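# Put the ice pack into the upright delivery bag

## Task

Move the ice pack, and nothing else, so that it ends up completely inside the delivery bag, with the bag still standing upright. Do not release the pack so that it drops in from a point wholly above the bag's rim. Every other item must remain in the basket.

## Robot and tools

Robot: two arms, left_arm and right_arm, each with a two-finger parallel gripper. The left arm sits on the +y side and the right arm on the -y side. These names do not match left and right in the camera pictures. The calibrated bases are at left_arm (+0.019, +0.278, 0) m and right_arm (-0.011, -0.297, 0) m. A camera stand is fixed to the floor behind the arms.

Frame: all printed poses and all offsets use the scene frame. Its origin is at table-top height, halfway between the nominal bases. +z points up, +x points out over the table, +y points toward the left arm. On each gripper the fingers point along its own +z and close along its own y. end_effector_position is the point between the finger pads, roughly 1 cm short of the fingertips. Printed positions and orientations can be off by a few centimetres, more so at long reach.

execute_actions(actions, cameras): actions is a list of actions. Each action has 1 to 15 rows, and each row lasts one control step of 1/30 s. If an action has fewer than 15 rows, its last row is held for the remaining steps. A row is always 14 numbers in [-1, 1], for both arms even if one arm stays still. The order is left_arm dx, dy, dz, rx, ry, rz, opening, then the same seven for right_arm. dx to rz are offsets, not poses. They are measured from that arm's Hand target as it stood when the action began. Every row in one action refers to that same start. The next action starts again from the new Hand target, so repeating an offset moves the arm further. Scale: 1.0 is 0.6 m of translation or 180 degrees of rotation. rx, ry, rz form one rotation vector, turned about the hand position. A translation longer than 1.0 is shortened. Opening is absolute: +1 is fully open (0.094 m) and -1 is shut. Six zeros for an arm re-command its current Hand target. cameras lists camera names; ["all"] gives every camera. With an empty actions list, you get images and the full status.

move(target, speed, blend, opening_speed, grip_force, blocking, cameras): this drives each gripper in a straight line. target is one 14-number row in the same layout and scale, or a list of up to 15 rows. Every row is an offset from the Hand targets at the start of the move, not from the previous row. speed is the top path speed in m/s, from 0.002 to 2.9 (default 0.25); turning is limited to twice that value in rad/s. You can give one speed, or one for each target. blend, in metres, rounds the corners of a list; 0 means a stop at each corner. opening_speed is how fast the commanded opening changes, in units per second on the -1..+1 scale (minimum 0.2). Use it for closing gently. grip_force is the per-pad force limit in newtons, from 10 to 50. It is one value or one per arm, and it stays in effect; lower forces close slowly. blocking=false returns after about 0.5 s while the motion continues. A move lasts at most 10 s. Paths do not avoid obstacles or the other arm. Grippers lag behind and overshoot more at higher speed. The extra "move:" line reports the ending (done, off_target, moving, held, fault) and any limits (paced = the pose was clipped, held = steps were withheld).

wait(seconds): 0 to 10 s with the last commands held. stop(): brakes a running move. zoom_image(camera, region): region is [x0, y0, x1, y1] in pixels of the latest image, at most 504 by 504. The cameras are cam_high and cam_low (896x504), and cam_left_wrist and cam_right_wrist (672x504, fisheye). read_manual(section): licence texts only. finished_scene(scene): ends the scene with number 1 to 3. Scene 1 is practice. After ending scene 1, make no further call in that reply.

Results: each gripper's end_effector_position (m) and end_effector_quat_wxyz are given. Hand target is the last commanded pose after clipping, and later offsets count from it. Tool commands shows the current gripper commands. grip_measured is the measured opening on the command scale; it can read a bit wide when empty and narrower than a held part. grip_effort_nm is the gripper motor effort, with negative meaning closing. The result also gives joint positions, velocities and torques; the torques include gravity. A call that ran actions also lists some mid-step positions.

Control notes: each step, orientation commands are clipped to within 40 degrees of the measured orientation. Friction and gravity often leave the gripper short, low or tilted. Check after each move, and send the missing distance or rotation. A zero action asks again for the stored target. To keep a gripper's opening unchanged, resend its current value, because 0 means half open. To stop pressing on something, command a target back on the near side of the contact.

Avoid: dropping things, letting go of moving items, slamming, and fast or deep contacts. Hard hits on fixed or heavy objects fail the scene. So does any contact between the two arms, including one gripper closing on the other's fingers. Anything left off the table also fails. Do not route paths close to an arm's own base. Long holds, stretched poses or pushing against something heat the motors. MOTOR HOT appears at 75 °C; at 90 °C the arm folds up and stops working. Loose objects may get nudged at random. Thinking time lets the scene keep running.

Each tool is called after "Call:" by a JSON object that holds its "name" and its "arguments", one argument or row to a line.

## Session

Call:
{"name": "execute_actions", "arguments": {
  "actions": []
}}

Scene clock: 0.00 s.
left_arm: end_effector_position=(+0.0356, -0.0433, +0.1847) grip_measured=+1.000 grip_effort_nm=n/a end_effector_quat_wxyz=(+0.729, +0.490, +0.474, -0.068) | right_arm: end_effector_position=(+0.4827, -0.3622, +0.1486) grip_measured=+1.000 grip_effort_nm=n/a end_effector_quat_wxyz=(+0.448, -0.165, +0.825, -0.301)
Joint positions: left_arm=[-2.042 1.516 0.24 1.442 -1.131 0.86 0.094] | right_arm=[-0.016 1.722 0.984 0.279 0.344 -0.624 0.094]
Joint velocities: within noise
Joint torques (N m): no reading
Heat: left arm: 32 °C; right arm: 33 °C.
Hand target: left_arm +0.0353, -0.0438, +0.1855; +0.729, +0.489, +0.474, -0.068 | right_arm +0.4837, -0.3621, +0.1539; +0.452, -0.164, +0.823, -0.302
Tool commands: left_gripper/opening=+1.0 right_gripper/opening=+1.0
camera_calibration:
cam_left_wrist: T_world_to_cam=[[-0.570188, -0.453048, -0.685298, 0.120797], [-0.0971246, 0.865514, -0.491378, 0.131328], [0.815753, -0.213619, -0.537508, 0.178385], [0, 0, 0, 1]] pos_world=[-0.063886, -0.0208328, 0.243196]
cam_right_wrist: T_world_to_cam=[[-0.0672306, -0.760973, 0.645291, -0.347237], [-0.991865, -0.0190905, -0.125852, 0.489261], [0.108089, -0.648503, -0.753499, -0.0543354], [0, 0, 0, 1]] pos_world=[0.467809, -0.290134, 0.244701]

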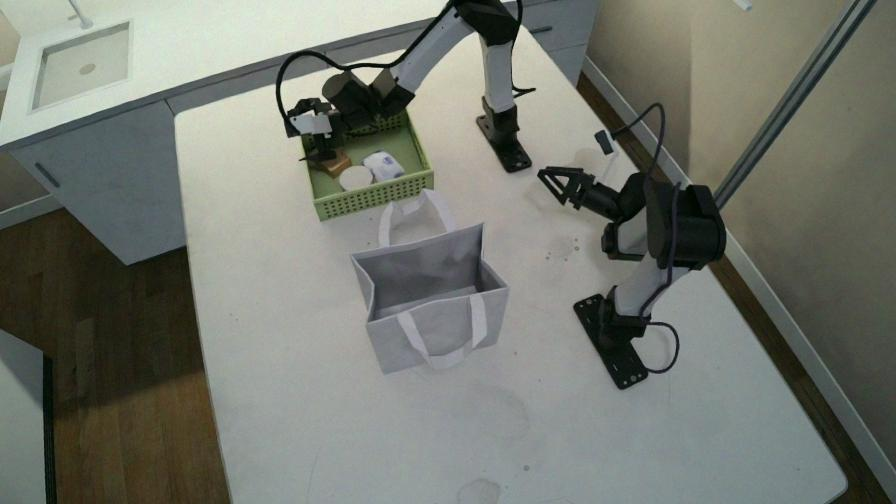

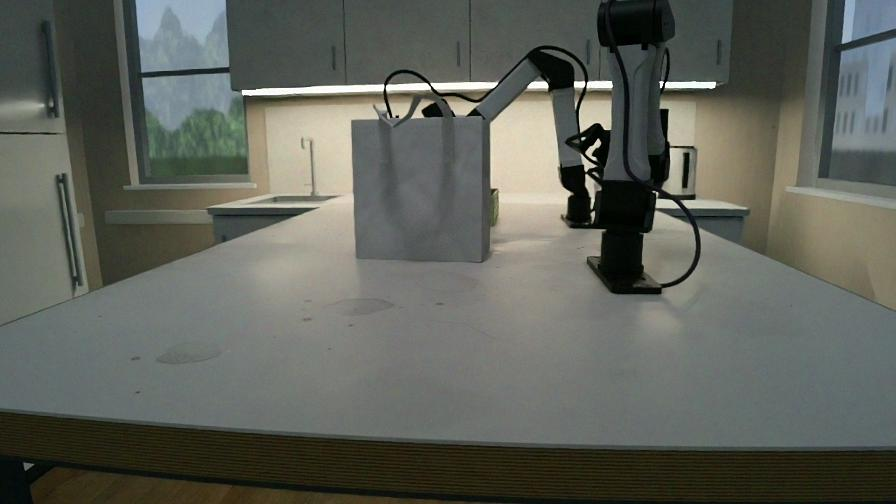

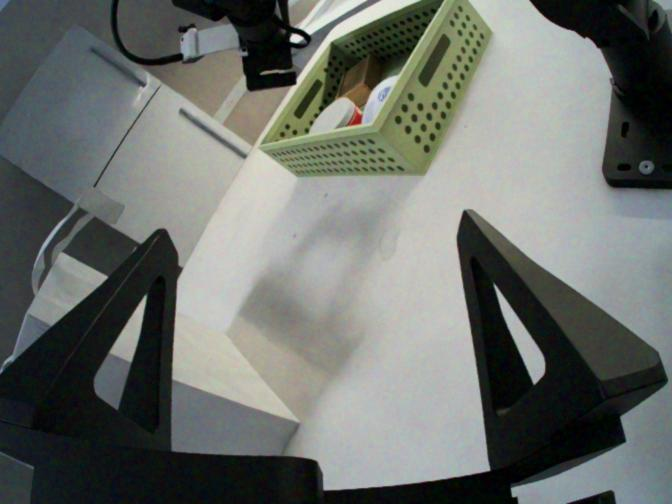

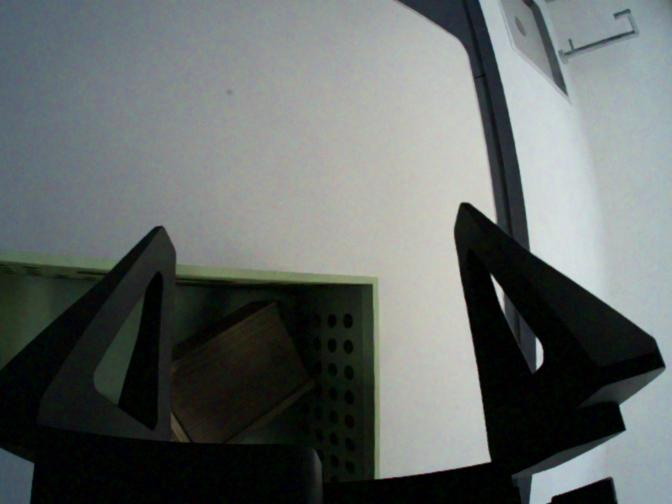

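Call:
{"name": "zoom_image", "arguments": {
  "camera": "cam_high",
  "region": [290, 100, 450, 230]
}}

Call:
{"name": "zoom_image", "arguments": {
  "camera": "cam_high",
  "region": [330, 180, 530, 390]
}}

Call:
{"name": "zoom_image", "arguments": {
  "camera": "cam_left_wrist",
  "region": [250, 0, 500, 180]
}}

Scaled by 3.150 from the camera's 896x504 image, which has a finer 1280x720 frame.

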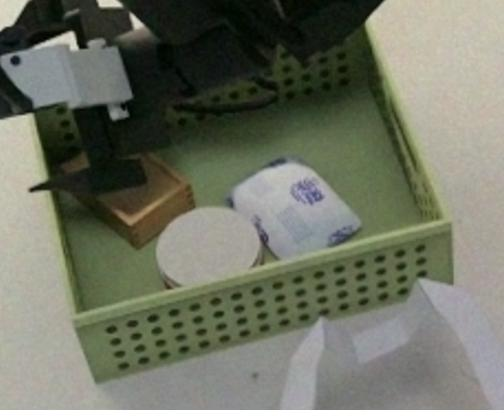

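Scaled by 2.400 from the camera's 896x504 image, which has a finer 1280x720 frame.

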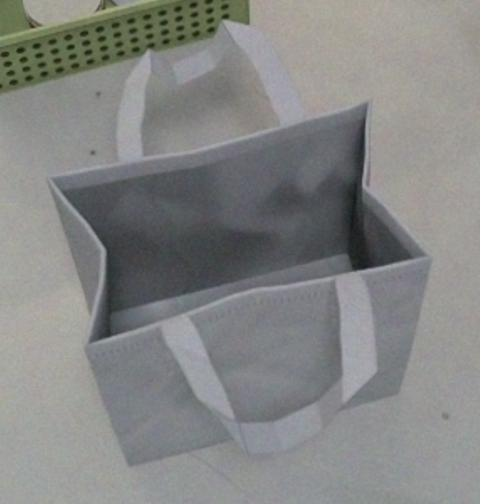

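Scaled by 2.016 from the camera's 672x504 image, which has a finer 960x720 frame.

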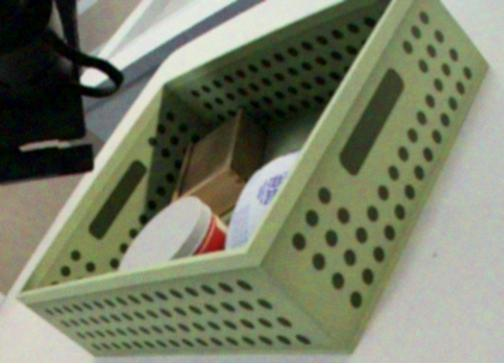

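Call:
{"name": "move", "arguments": {
  "target": [0,0,0,0,0,0,1,-0.261,0.0485,0.008,0.3383,0.0549,-0.4617,0.5],
  "speed": 0.6,
  "cameras": ["cam_right_wrist","cam_high"]
}}

Scene clock: 20.87 s.
left_arm: end_effector_position=(+0.0356, -0.0433, +0.1847) grip_measured=+1.000 grip_effort_nm=0.02 end_effector_quat_wxyz=(+0.729, +0.490, +0.474, -0.068) | right_arm: end_effector_position=(+0.3240, -0.3324, +0.1586) grip_measured=+0.503 grip_effort_nm=-0.15 end_effector_quat_wxyz=(+0.110, +0.598, +0.790, -0.081)
Joint positions: left_arm=[-2.042 1.516 0.24 1.442 -1.131 0.86 0.094] | right_arm=[0.027 1.743 1.607 -1.362 0.265 1.314 0.071]
Joint torques (N m): left_arm=[0.76 -4.27 4.9 1.66 -0.1 0.04] | right_arm=[-0.51 -6.43 7.71 0.37 0.21 0.07]
Heat: left arm: 34 °C; right arm: 38 °C.
Hand target: left_arm +0.0353, -0.0438, +0.1855; +0.729, +0.489, +0.474, -0.068 | right_arm +0.3271, -0.3330, +0.1585; +0.104, +0.604, +0.786, -0.080
Off the commanded pose: left_arm 0.001 m, 0 deg | right_arm 0.003 m, 1 deg.
move: done
camera_calibration:
cam_right_wrist: T_world_to_cam=[[-0.973929, -0.222605, 0.0436923, 0.226433], [-0.158045, 0.803987, 0.57326, 0.226301], [-0.162739, 0.551409, -0.818208, 0.48665], [0, 0, 0, 1]] pos_world=[0.335492, -0.399881, 0.258558]
Images, in order (width x height): cam_high 896x504, cam_right_wrist 672x504.

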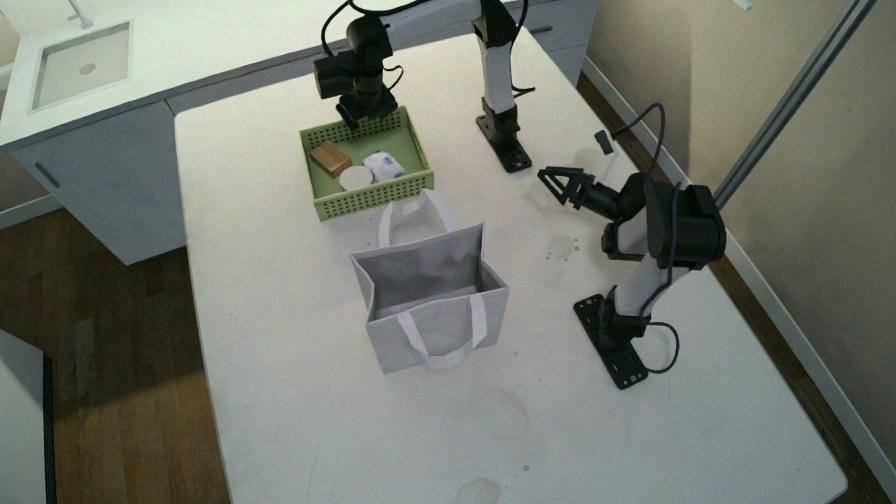

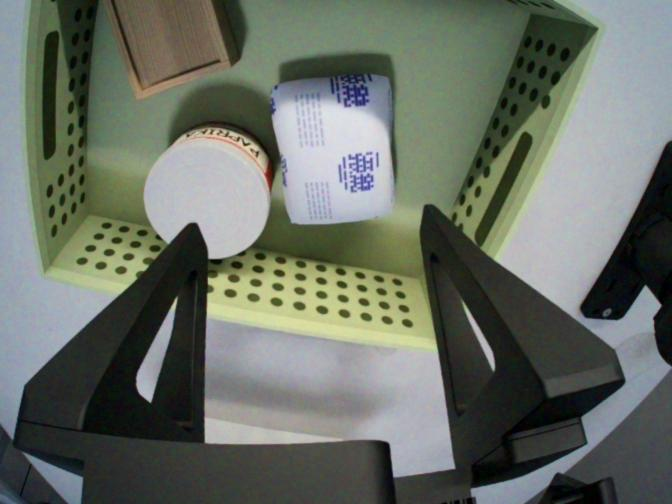

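Call:
{"name": "move", "arguments": {
  "target": [0,0,0,0,0,0,1,-0.0343,0.0017,-0.172,0,0,0,0.54],
  "speed": 0.25,
  "cameras": ["cam_right_wrist"]
}}

Scene clock: 26.20 s.
left_arm: end_effector_position=(+0.0356, -0.0433, +0.1847) grip_measured=+1.000 grip_effort_nm=0.02 end_effector_quat_wxyz=(+0.729, +0.490, +0.474, -0.068) | right_arm: end_effector_position=(+0.3082, -0.3322, +0.0559) grip_measured=+0.537 grip_effort_nm=0.12 end_effector_quat_wxyz=(+0.101, +0.600, +0.789, -0.085)
Joint positions: left_arm=[-2.042 1.516 0.24 1.442 -1.131 0.86 0.094] | right_arm=[0.027 1.742 1.195 -0.973 0.261 1.322 0.072]
Joint torques (N m): left_arm=[0.73 -4.26 4.9 1.66 -0.11 0.04] | right_arm=[-0.16 -9.43 3.88 0.61 0.24 0.03]
Heat: left arm: 34 °C; right arm: 38 °C.
Hand target: left_arm +0.0353, -0.0438, +0.1855; +0.729, +0.489, +0.474, -0.068 | right_arm +0.3064, -0.3319, +0.0554; +0.103, +0.604, +0.786, -0.080
Off the commanded pose: left_arm 0.001 m, 0 deg | right_arm 0.002 m, 1 deg.
move: done
camera_calibration:
cam_right_wrist: T_world_to_cam=[[-0.974412, -0.216187, 0.0615169, 0.216888], [-0.141505, 0.80267, 0.579394, 0.276601], [-0.174635, 0.555863, -0.812723, 0.404659], [0, 0, 0, 1]] pos_world=[0.321147, -0.400066, 0.155273]
Images, in order (width x height): cam_right_wrist 672x504.

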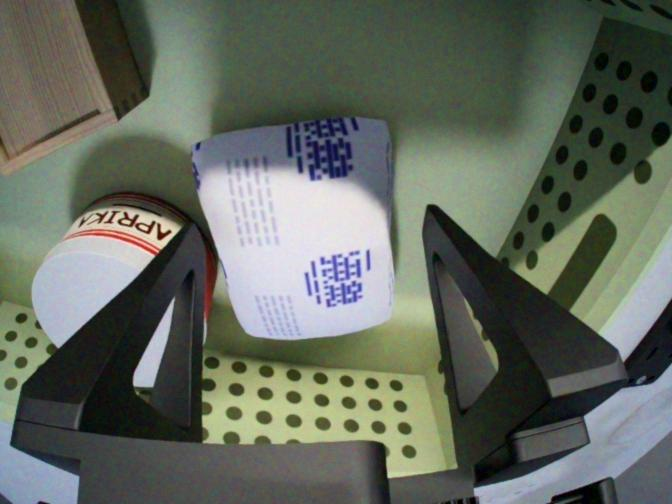

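Call:
{"name": "move", "arguments": {
  "target": [
    [0,0,0,0,0,0,1,0.0067,-0.0155,0,0,0,0,0.54],
    [0,0,0,0,0,0,1,0.0067,-0.0155,-0.054,0,0,0,0.54],
    [0,0,0,0,0,0,1,0.0067,-0.0155,-0.054,0,0,0,0.1],
    [0,0,0,0,0,0,1,0.0067,-0.0155,0.1,0,0,0,0.1]
  ],
  "speed": [0.1,0.08,0.2,0.2],
  "blend": [0.004,0,0,0],
  "opening_speed": 1.2,
  "grip_force": [50,25],
  "cameras": ["cam_right_wrist","cam_high"]
}}

Scene clock: 33.07 s.
left_arm: end_effector_position=(+0.0356, -0.0433, +0.1847) grip_measured=+1.000 grip_effort_nm=0.02 end_effector_quat_wxyz=(+0.729, +0.490, +0.474, -0.068) | right_arm: end_effector_position=(+0.3071, -0.3408, +0.1023) grip_measured=+0.111 grip_effort_nm=-0.58 end_effector_quat_wxyz=(+0.093, +0.604, +0.787, -0.091)
Joint positions: left_arm=[-2.042 1.516 0.24 1.442 -1.131 0.86 0.094] | right_arm=[-0.001 1.717 1.357 -1.173 0.259 1.305 0.052]
Joint torques (N m): left_arm=[0.75 -4.27 4.9 1.66 -0.11 0.04] | right_arm=[-0.38 -10.15 7.5 0.29 0.23 -0.14]
Heat: left arm: 34 °C; right arm: 38 °C.
Hand target: left_arm +0.0353, -0.0438, +0.1855; +0.729, +0.489, +0.474, -0.068 | right_arm +0.3105, -0.3412, +0.1153; +0.104, +0.604, +0.786, -0.079
Off the commanded pose: left_arm 0.001 m, 0 deg | right_arm 0.013 m, 2 deg.
grip_force (N): 50, 25
move: off_target (right_arm)
camera_calibration:
cam_right_wrist: T_world_to_cam=[[-0.975584, -0.204688, 0.0796213, 0.213521], [-0.121, 0.803462, 0.58293, 0.250038], [-0.183291, 0.559063, -0.808612, 0.450331], [0, 0, 0, 1]] pos_world=[0.321104, -0.408954, 0.201388]
Images, in order (width x height): cam_high 896x504, cam_right_wrist 672x504.

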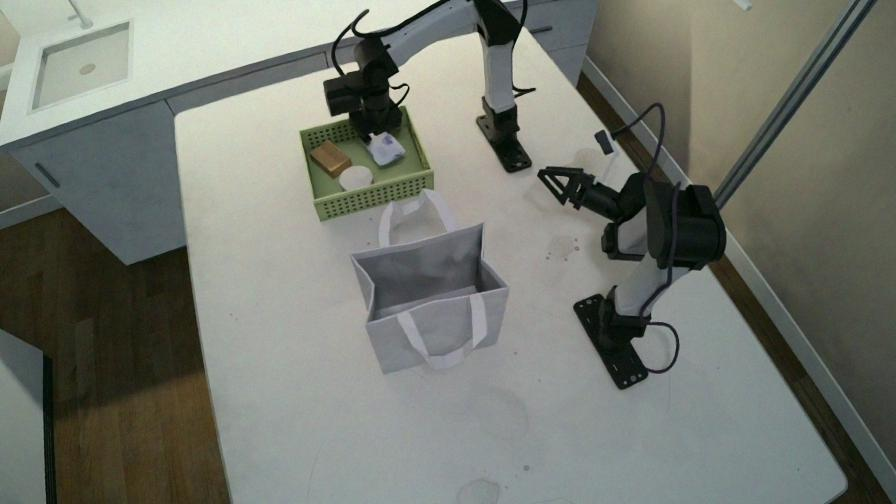

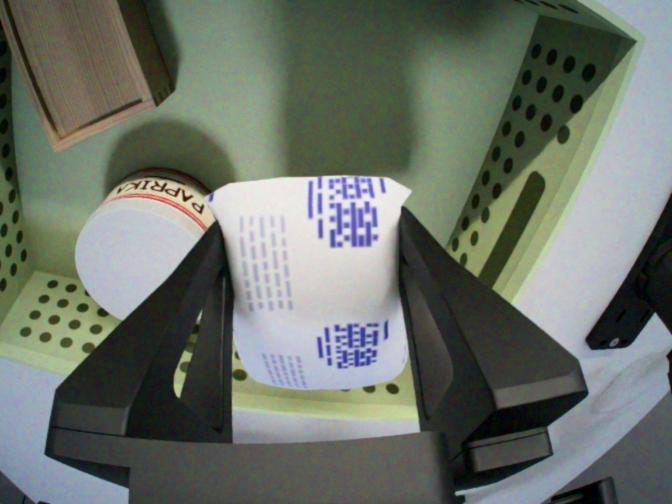

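Call:
{"name": "move", "arguments": {
  "target": [
    [0,0,0,0,0,0,1,-0.0175,0.01,0.175,-0.0114,-0.0245,0.0527,0.05],
    [0,0,0,0,0,0,1,-0.194,0.712,0.4395,-0.1144,-0.2454,0.5265,0.05],
    [0,0,0,0,0,0,1,0.0525,0.757,0.431,-0.1138,-0.2617,0.5392,0.05]
  ],
  "speed": 0.4,
  "blend": [0.05,0.03,0],
  "cameras": ["all"]
}}

Scene clock: 42.63 s.
left_arm: end_effector_position=(+0.0356, -0.0433, +0.1847) grip_measured=+1.000 grip_effort_nm=0.02 end_effector_quat_wxyz=(+0.729, +0.490, +0.474, -0.068) | right_arm: end_effector_position=(+0.3401, +0.1074, +0.3692) grip_measured=+0.110 grip_effort_nm=-0.58 end_effector_quat_wxyz=(+0.480, -0.207, +0.845, +0.115)
Joint positions: left_arm=[-2.042 1.516 0.24 1.442 -1.131 0.86 0.094] | right_arm=[0.992 2.029 2.427 -1 0.44 0.28 0.052]
Joint torques (N m): left_arm=[0.73 -4.25 4.86 1.66 -0.1 0.04] | right_arm=[0.13 -9.25 8.42 2.16 0.12 -0.16]
Heat: left arm: 34 °C; right arm: 39 °C.
Hand target: left_arm +0.0353, -0.0438, +0.1855; +0.729, +0.489, +0.474, -0.068 | right_arm +0.3419, +0.1129, +0.3741; +0.485, -0.209, +0.840, +0.121
Off the commanded pose: left_arm 0.001 m, 0 deg | right_arm 0.008 m, 1 deg.
grip_force (N): 50, 25
move: done
camera_calibration:
cam_left_wrist: T_world_to_cam=[[-0.570188, -0.453048, -0.685298, 0.120797], [-0.0971246, 0.865514, -0.491378, 0.131328], [0.815753, -0.213619, -0.537508, 0.178385], [0, 0, 0, 1]] pos_world=[-0.063886, -0.0208328, 0.243196]
cam_right_wrist: T_world_to_cam=[[0.396249, -0.918135, 0.00377516, -0.0457264], [-0.908225, -0.392568, -0.144976, 0.403296], [0.13459, 0.0540179, -0.989428, 0.434506], [0, 0, 0, 1]] pos_world=[0.325923, 0.0928669, 0.488553]

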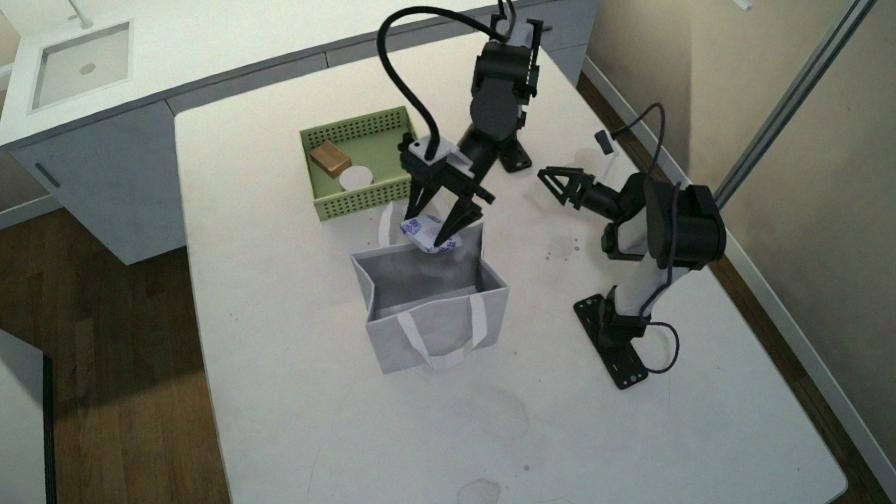

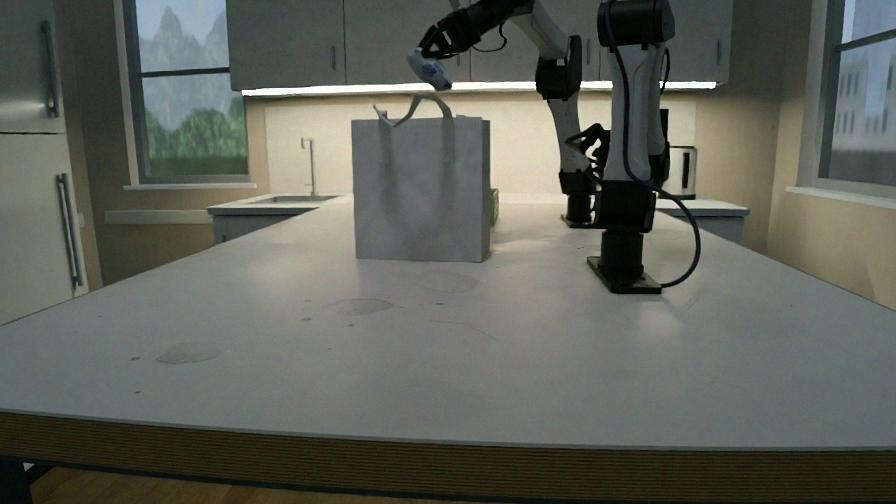

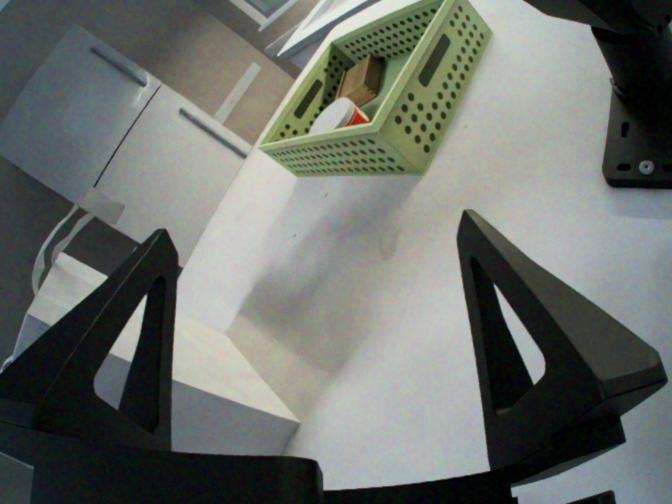

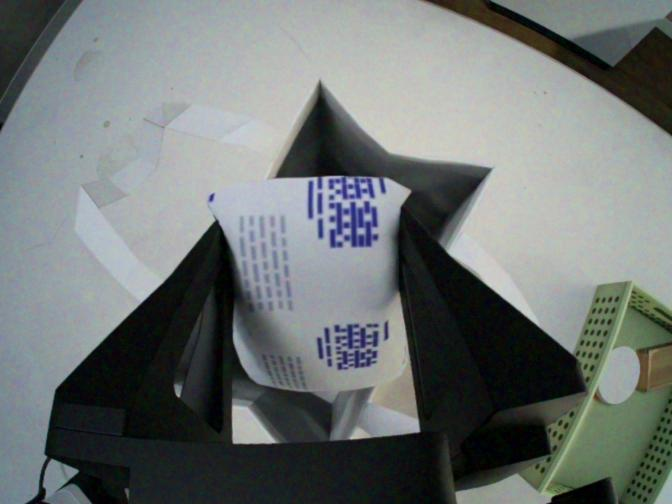

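Call:
{"name": "move", "arguments": {
  "target": [0,0,0,0,0,0,1,0.02,0.002,-0.23,-0.0143,0.0483,-0.1275,0.05],
  "speed": 0.16,
  "cameras": ["cam_right_wrist","cam_high"]
}}

Scene clock: 48.70 s.
left_arm: end_effector_position=(+0.0356, -0.0433, +0.1847) grip_measured=+1.000 grip_effort_nm=0.02 end_effector_quat_wxyz=(+0.729, +0.490, +0.474, -0.068) | right_arm: end_effector_position=(+0.3528, +0.1104, +0.2354) grip_measured=+0.110 grip_effort_nm=-0.59 end_effector_quat_wxyz=(+0.424, -0.045, +0.904, +0.021)
Joint positions: left_arm=[-2.042 1.516 0.24 1.442 -1.131 0.86 0.094] | right_arm=[1.038 2.195 2.275 -1.036 0.67 0.722 0.052]
Joint torques (N m): left_arm=[0.75 -4.25 4.92 1.66 -0.11 0.03] | right_arm=[0.61 -11.06 8.02 1.55 0.66 0.08]
Heat: left arm: 34 °C; right arm: 40 °C.
Hand target: left_arm +0.0353, -0.0438, +0.1855; +0.729, +0.489, +0.474, -0.068 | right_arm +0.3539, +0.1141, +0.2360; +0.430, -0.039, +0.902, +0.019
Off the commanded pose: left_arm 0.001 m, 0 deg | right_arm 0.004 m, 1 deg.
grip_force (N): 50, 25
move: done
camera_calibration:
cam_right_wrist: T_world_to_cam=[[0.0290166, -0.999535, 0.0093654, 0.089751], [-0.999531, -0.0289217, 0.0101128, 0.352126], [-0.00983719, -0.00965445, -0.999905, 0.360796], [0, 0, 0, 1]] pos_world=[0.352905, 0.103377, 0.35636]
Images, in order (width x height): cam_high 896x504, cam_right_wrist 672x504.

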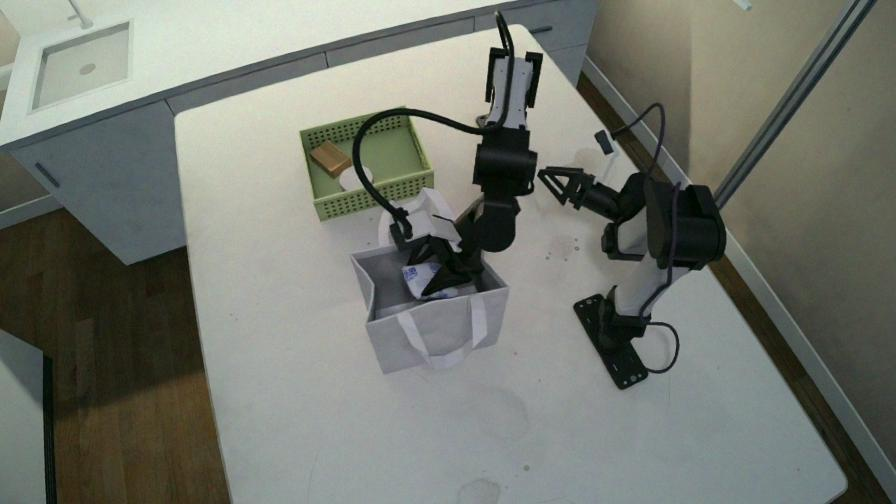

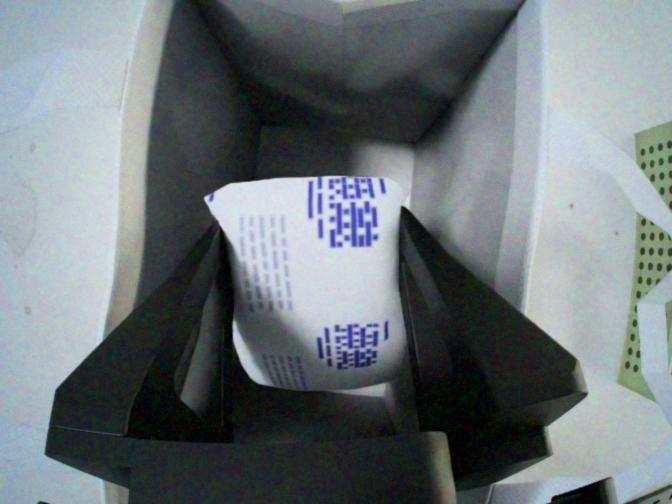

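Call:
{"name": "move", "arguments": {
  "target": [0,0,0,0,0,0,1,0,-0.003,-0.012,0,0,0,0.5],
  "speed": 0.08,
  "opening_speed": 0.8,
  "cameras": ["cam_right_wrist"]
}}

Scene clock: 50.73 s.
left_arm: end_effector_position=(+0.0356, -0.0433, +0.1847) grip_measured=+1.000 grip_effort_nm=0.01 end_effector_quat_wxyz=(+0.729, +0.490, +0.474, -0.068) | right_arm: end_effector_position=(+0.3548, +0.1117, +0.2326) grip_measured=+0.497 grip_effort_nm=0.12 end_effector_quat_wxyz=(+0.428, -0.041, +0.903, +0.022)
Joint positions: left_arm=[-2.042 1.516 0.24 1.442 -1.131 0.86 0.094] | right_arm=[1.038 2.195 2.256 -1.01 0.678 0.724 0.07]
Joint torques (N m): left_arm=[0.72 -4.27 4.89 1.66 -0.1 0.04] | right_arm=[0.47 -13.01 4.56 1.68 0.61 0.04]
Heat: left arm: 34 °C; right arm: 40 °C.
Hand target: left_arm +0.0353, -0.0438, +0.1855; +0.729, +0.489, +0.474, -0.068 | right_arm +0.3539, +0.1123, +0.2287; +0.430, -0.039, +0.902, +0.019
Off the commanded pose: left_arm 0.001 m, 0 deg | right_arm 0.004 m, 0 deg.
grip_force (N): 50, 25
move: done
camera_calibration:
cam_right_wrist: T_world_to_cam=[[0.0233771, -0.999712, 0.00546893, 0.0939453], [-0.999726, -0.0233727, 0.000859564, 0.355857], [-0.000731493, -0.00548752, -0.999985, 0.354293], [0, 0, 0, 1]] pos_world=[0.353823, 0.10418, 0.353468]
Images, in order (width x height): cam_right_wrist 672x504.

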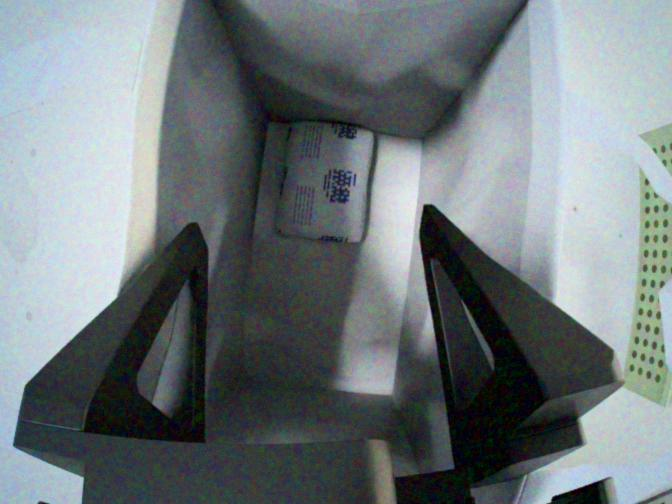

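Call:
{"name": "move", "arguments": {
  "target": [0,0,0,0,0,0,1,-0.015,0.002,0.21,0.0143,-0.0483,0.1275,0.4],
  "speed": 0.3,
  "cameras": ["cam_high","cam_right_wrist"]
}}

Scene clock: 52.93 s.
left_arm: end_effector_position=(+0.0356, -0.0433, +0.1847) grip_measured=+1.000 grip_effort_nm=0.02 end_effector_quat_wxyz=(+0.729, +0.490, +0.474, -0.068) | right_arm: end_effector_position=(+0.3460, +0.1180, +0.3255) grip_measured=+0.402 grip_effort_nm=-0.15 end_effector_quat_wxyz=(+0.465, -0.216, +0.852, +0.100)
Joint positions: left_arm=[-2.042 1.516 0.24 1.442 -1.131 0.86 0.094] | right_arm=[0.994 2.009 2.232 -0.872 0.441 0.277 0.066]
Joint torques (N m): left_arm=[0.73 -4.26 4.9 1.66 -0.1 0.05] | right_arm=[-0.51 -14.22 8.32 2.16 0.12 -0.11]
Heat: left arm: 35 °C; right arm: 41 °C.
Hand target: left_arm +0.0353, -0.0438, +0.1855; +0.729, +0.489, +0.474, -0.068 | right_arm +0.3449, +0.1136, +0.3547; +0.485, -0.209, +0.840, +0.121
Off the commanded pose: left_arm 0.001 m, 0 deg | right_arm 0.030 m, 4 deg.
grip_force (N): 50, 25
move: off_target (right_arm)
camera_calibration:
cam_right_wrist: T_world_to_cam=[[0.39859, -0.916558, 0.0323748, -0.0485752], [-0.910344, -0.39968, -0.107376, 0.395797], [0.111356, 0.0133267, -0.993691, 0.404094], [0, 0, 0, 1]] pos_world=[0.334674, 0.108285, 0.445617]
Images, in order (width x height): cam_high 896x504, cam_right_wrist 672x504.

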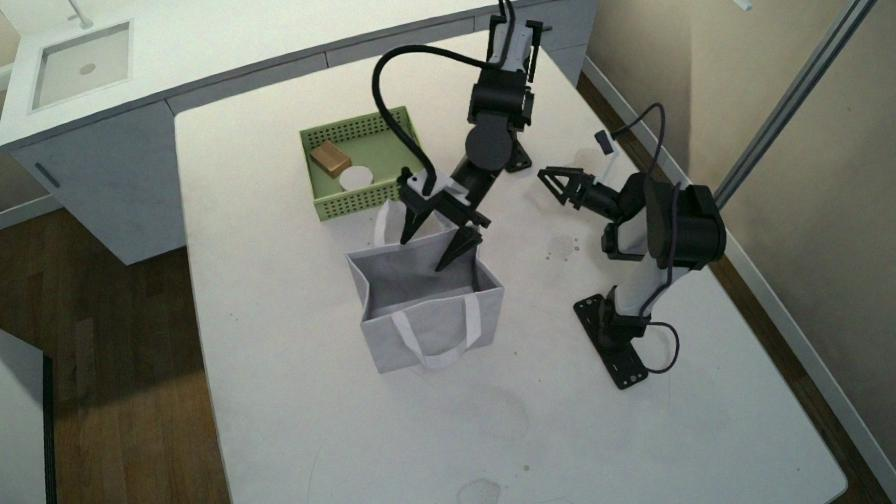

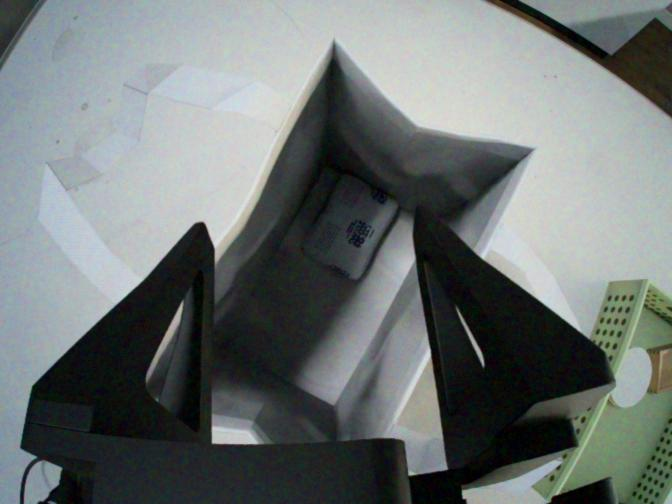

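Call:
{"name": "zoom_image", "arguments": {
  "camera": "cam_high",
  "region": [330, 160, 530, 390]
}}

Scaled by 2.191 from the camera's 896x504 image, which has a finer 1280x720 frame.

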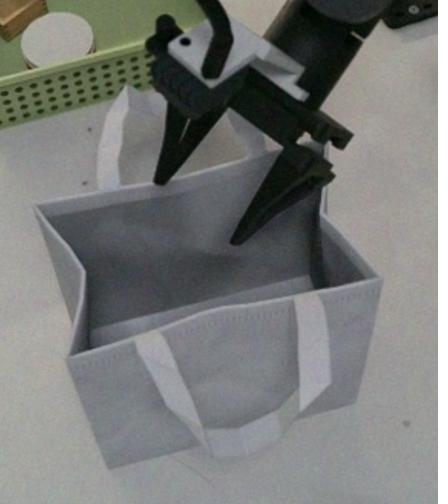

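Call:
{"name": "move", "arguments": {
  "target": [0,0,0,0,0,0,1,-0.02,0,0.035,0,0,0,0.4],
  "speed": 0.25,
  "cameras": ["cam_high","cam_low"]
}}

Scene clock: 55.87 s.
left_arm: end_effector_position=(+0.0356, -0.0433, +0.1847) grip_measured=+1.000 grip_effort_nm=0.02 end_effector_quat_wxyz=(+0.729, +0.490, +0.474, -0.068) | right_arm: end_effector_position=(+0.3323, +0.1102, +0.3791) grip_measured=+0.402 grip_effort_nm=-0.15 end_effector_quat_wxyz=(+0.488, -0.210, +0.838, +0.126)
Joint positions: left_arm=[-2.042 1.516 0.24 1.442 -1.131 0.86 0.094] | right_arm=[1.008 2.009 2.418 -0.984 0.441 0.277 0.066]
Joint torques (N m): left_arm=[0.73 -4.27 4.88 1.66 -0.11 0.04] | right_arm=[0.5 -8.79 7.82 1.99 0.32 0.01]
Heat: left arm: 35 °C; right arm: 42 °C.
Hand target: left_arm +0.0353, -0.0438, +0.1855; +0.729, +0.489, +0.474, -0.068 | right_arm +0.3328, +0.1137, +0.3758; +0.485, -0.209, +0.840, +0.121
Off the commanded pose: left_arm 0.001 m, 0 deg | right_arm 0.005 m, 1 deg.
grip_force (N): 50, 25
move: done
Images, in order (width x height): cam_high 896x504, cam_low 896x504.

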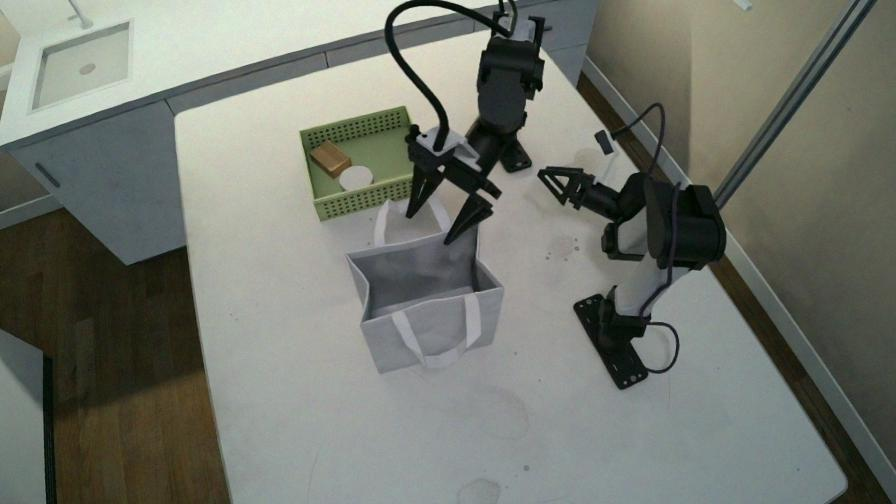

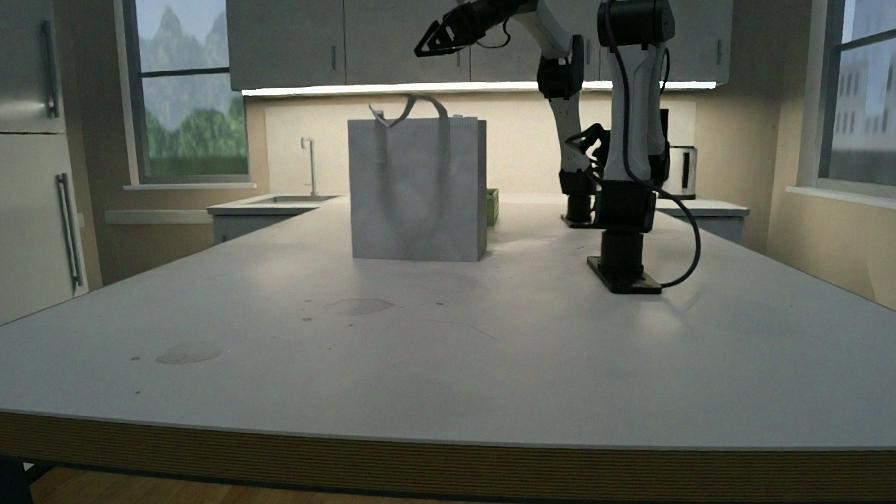

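Call:
{"name": "finished_scene", "arguments": {
  "scene": 3
}}

The scene is finished: the task was done.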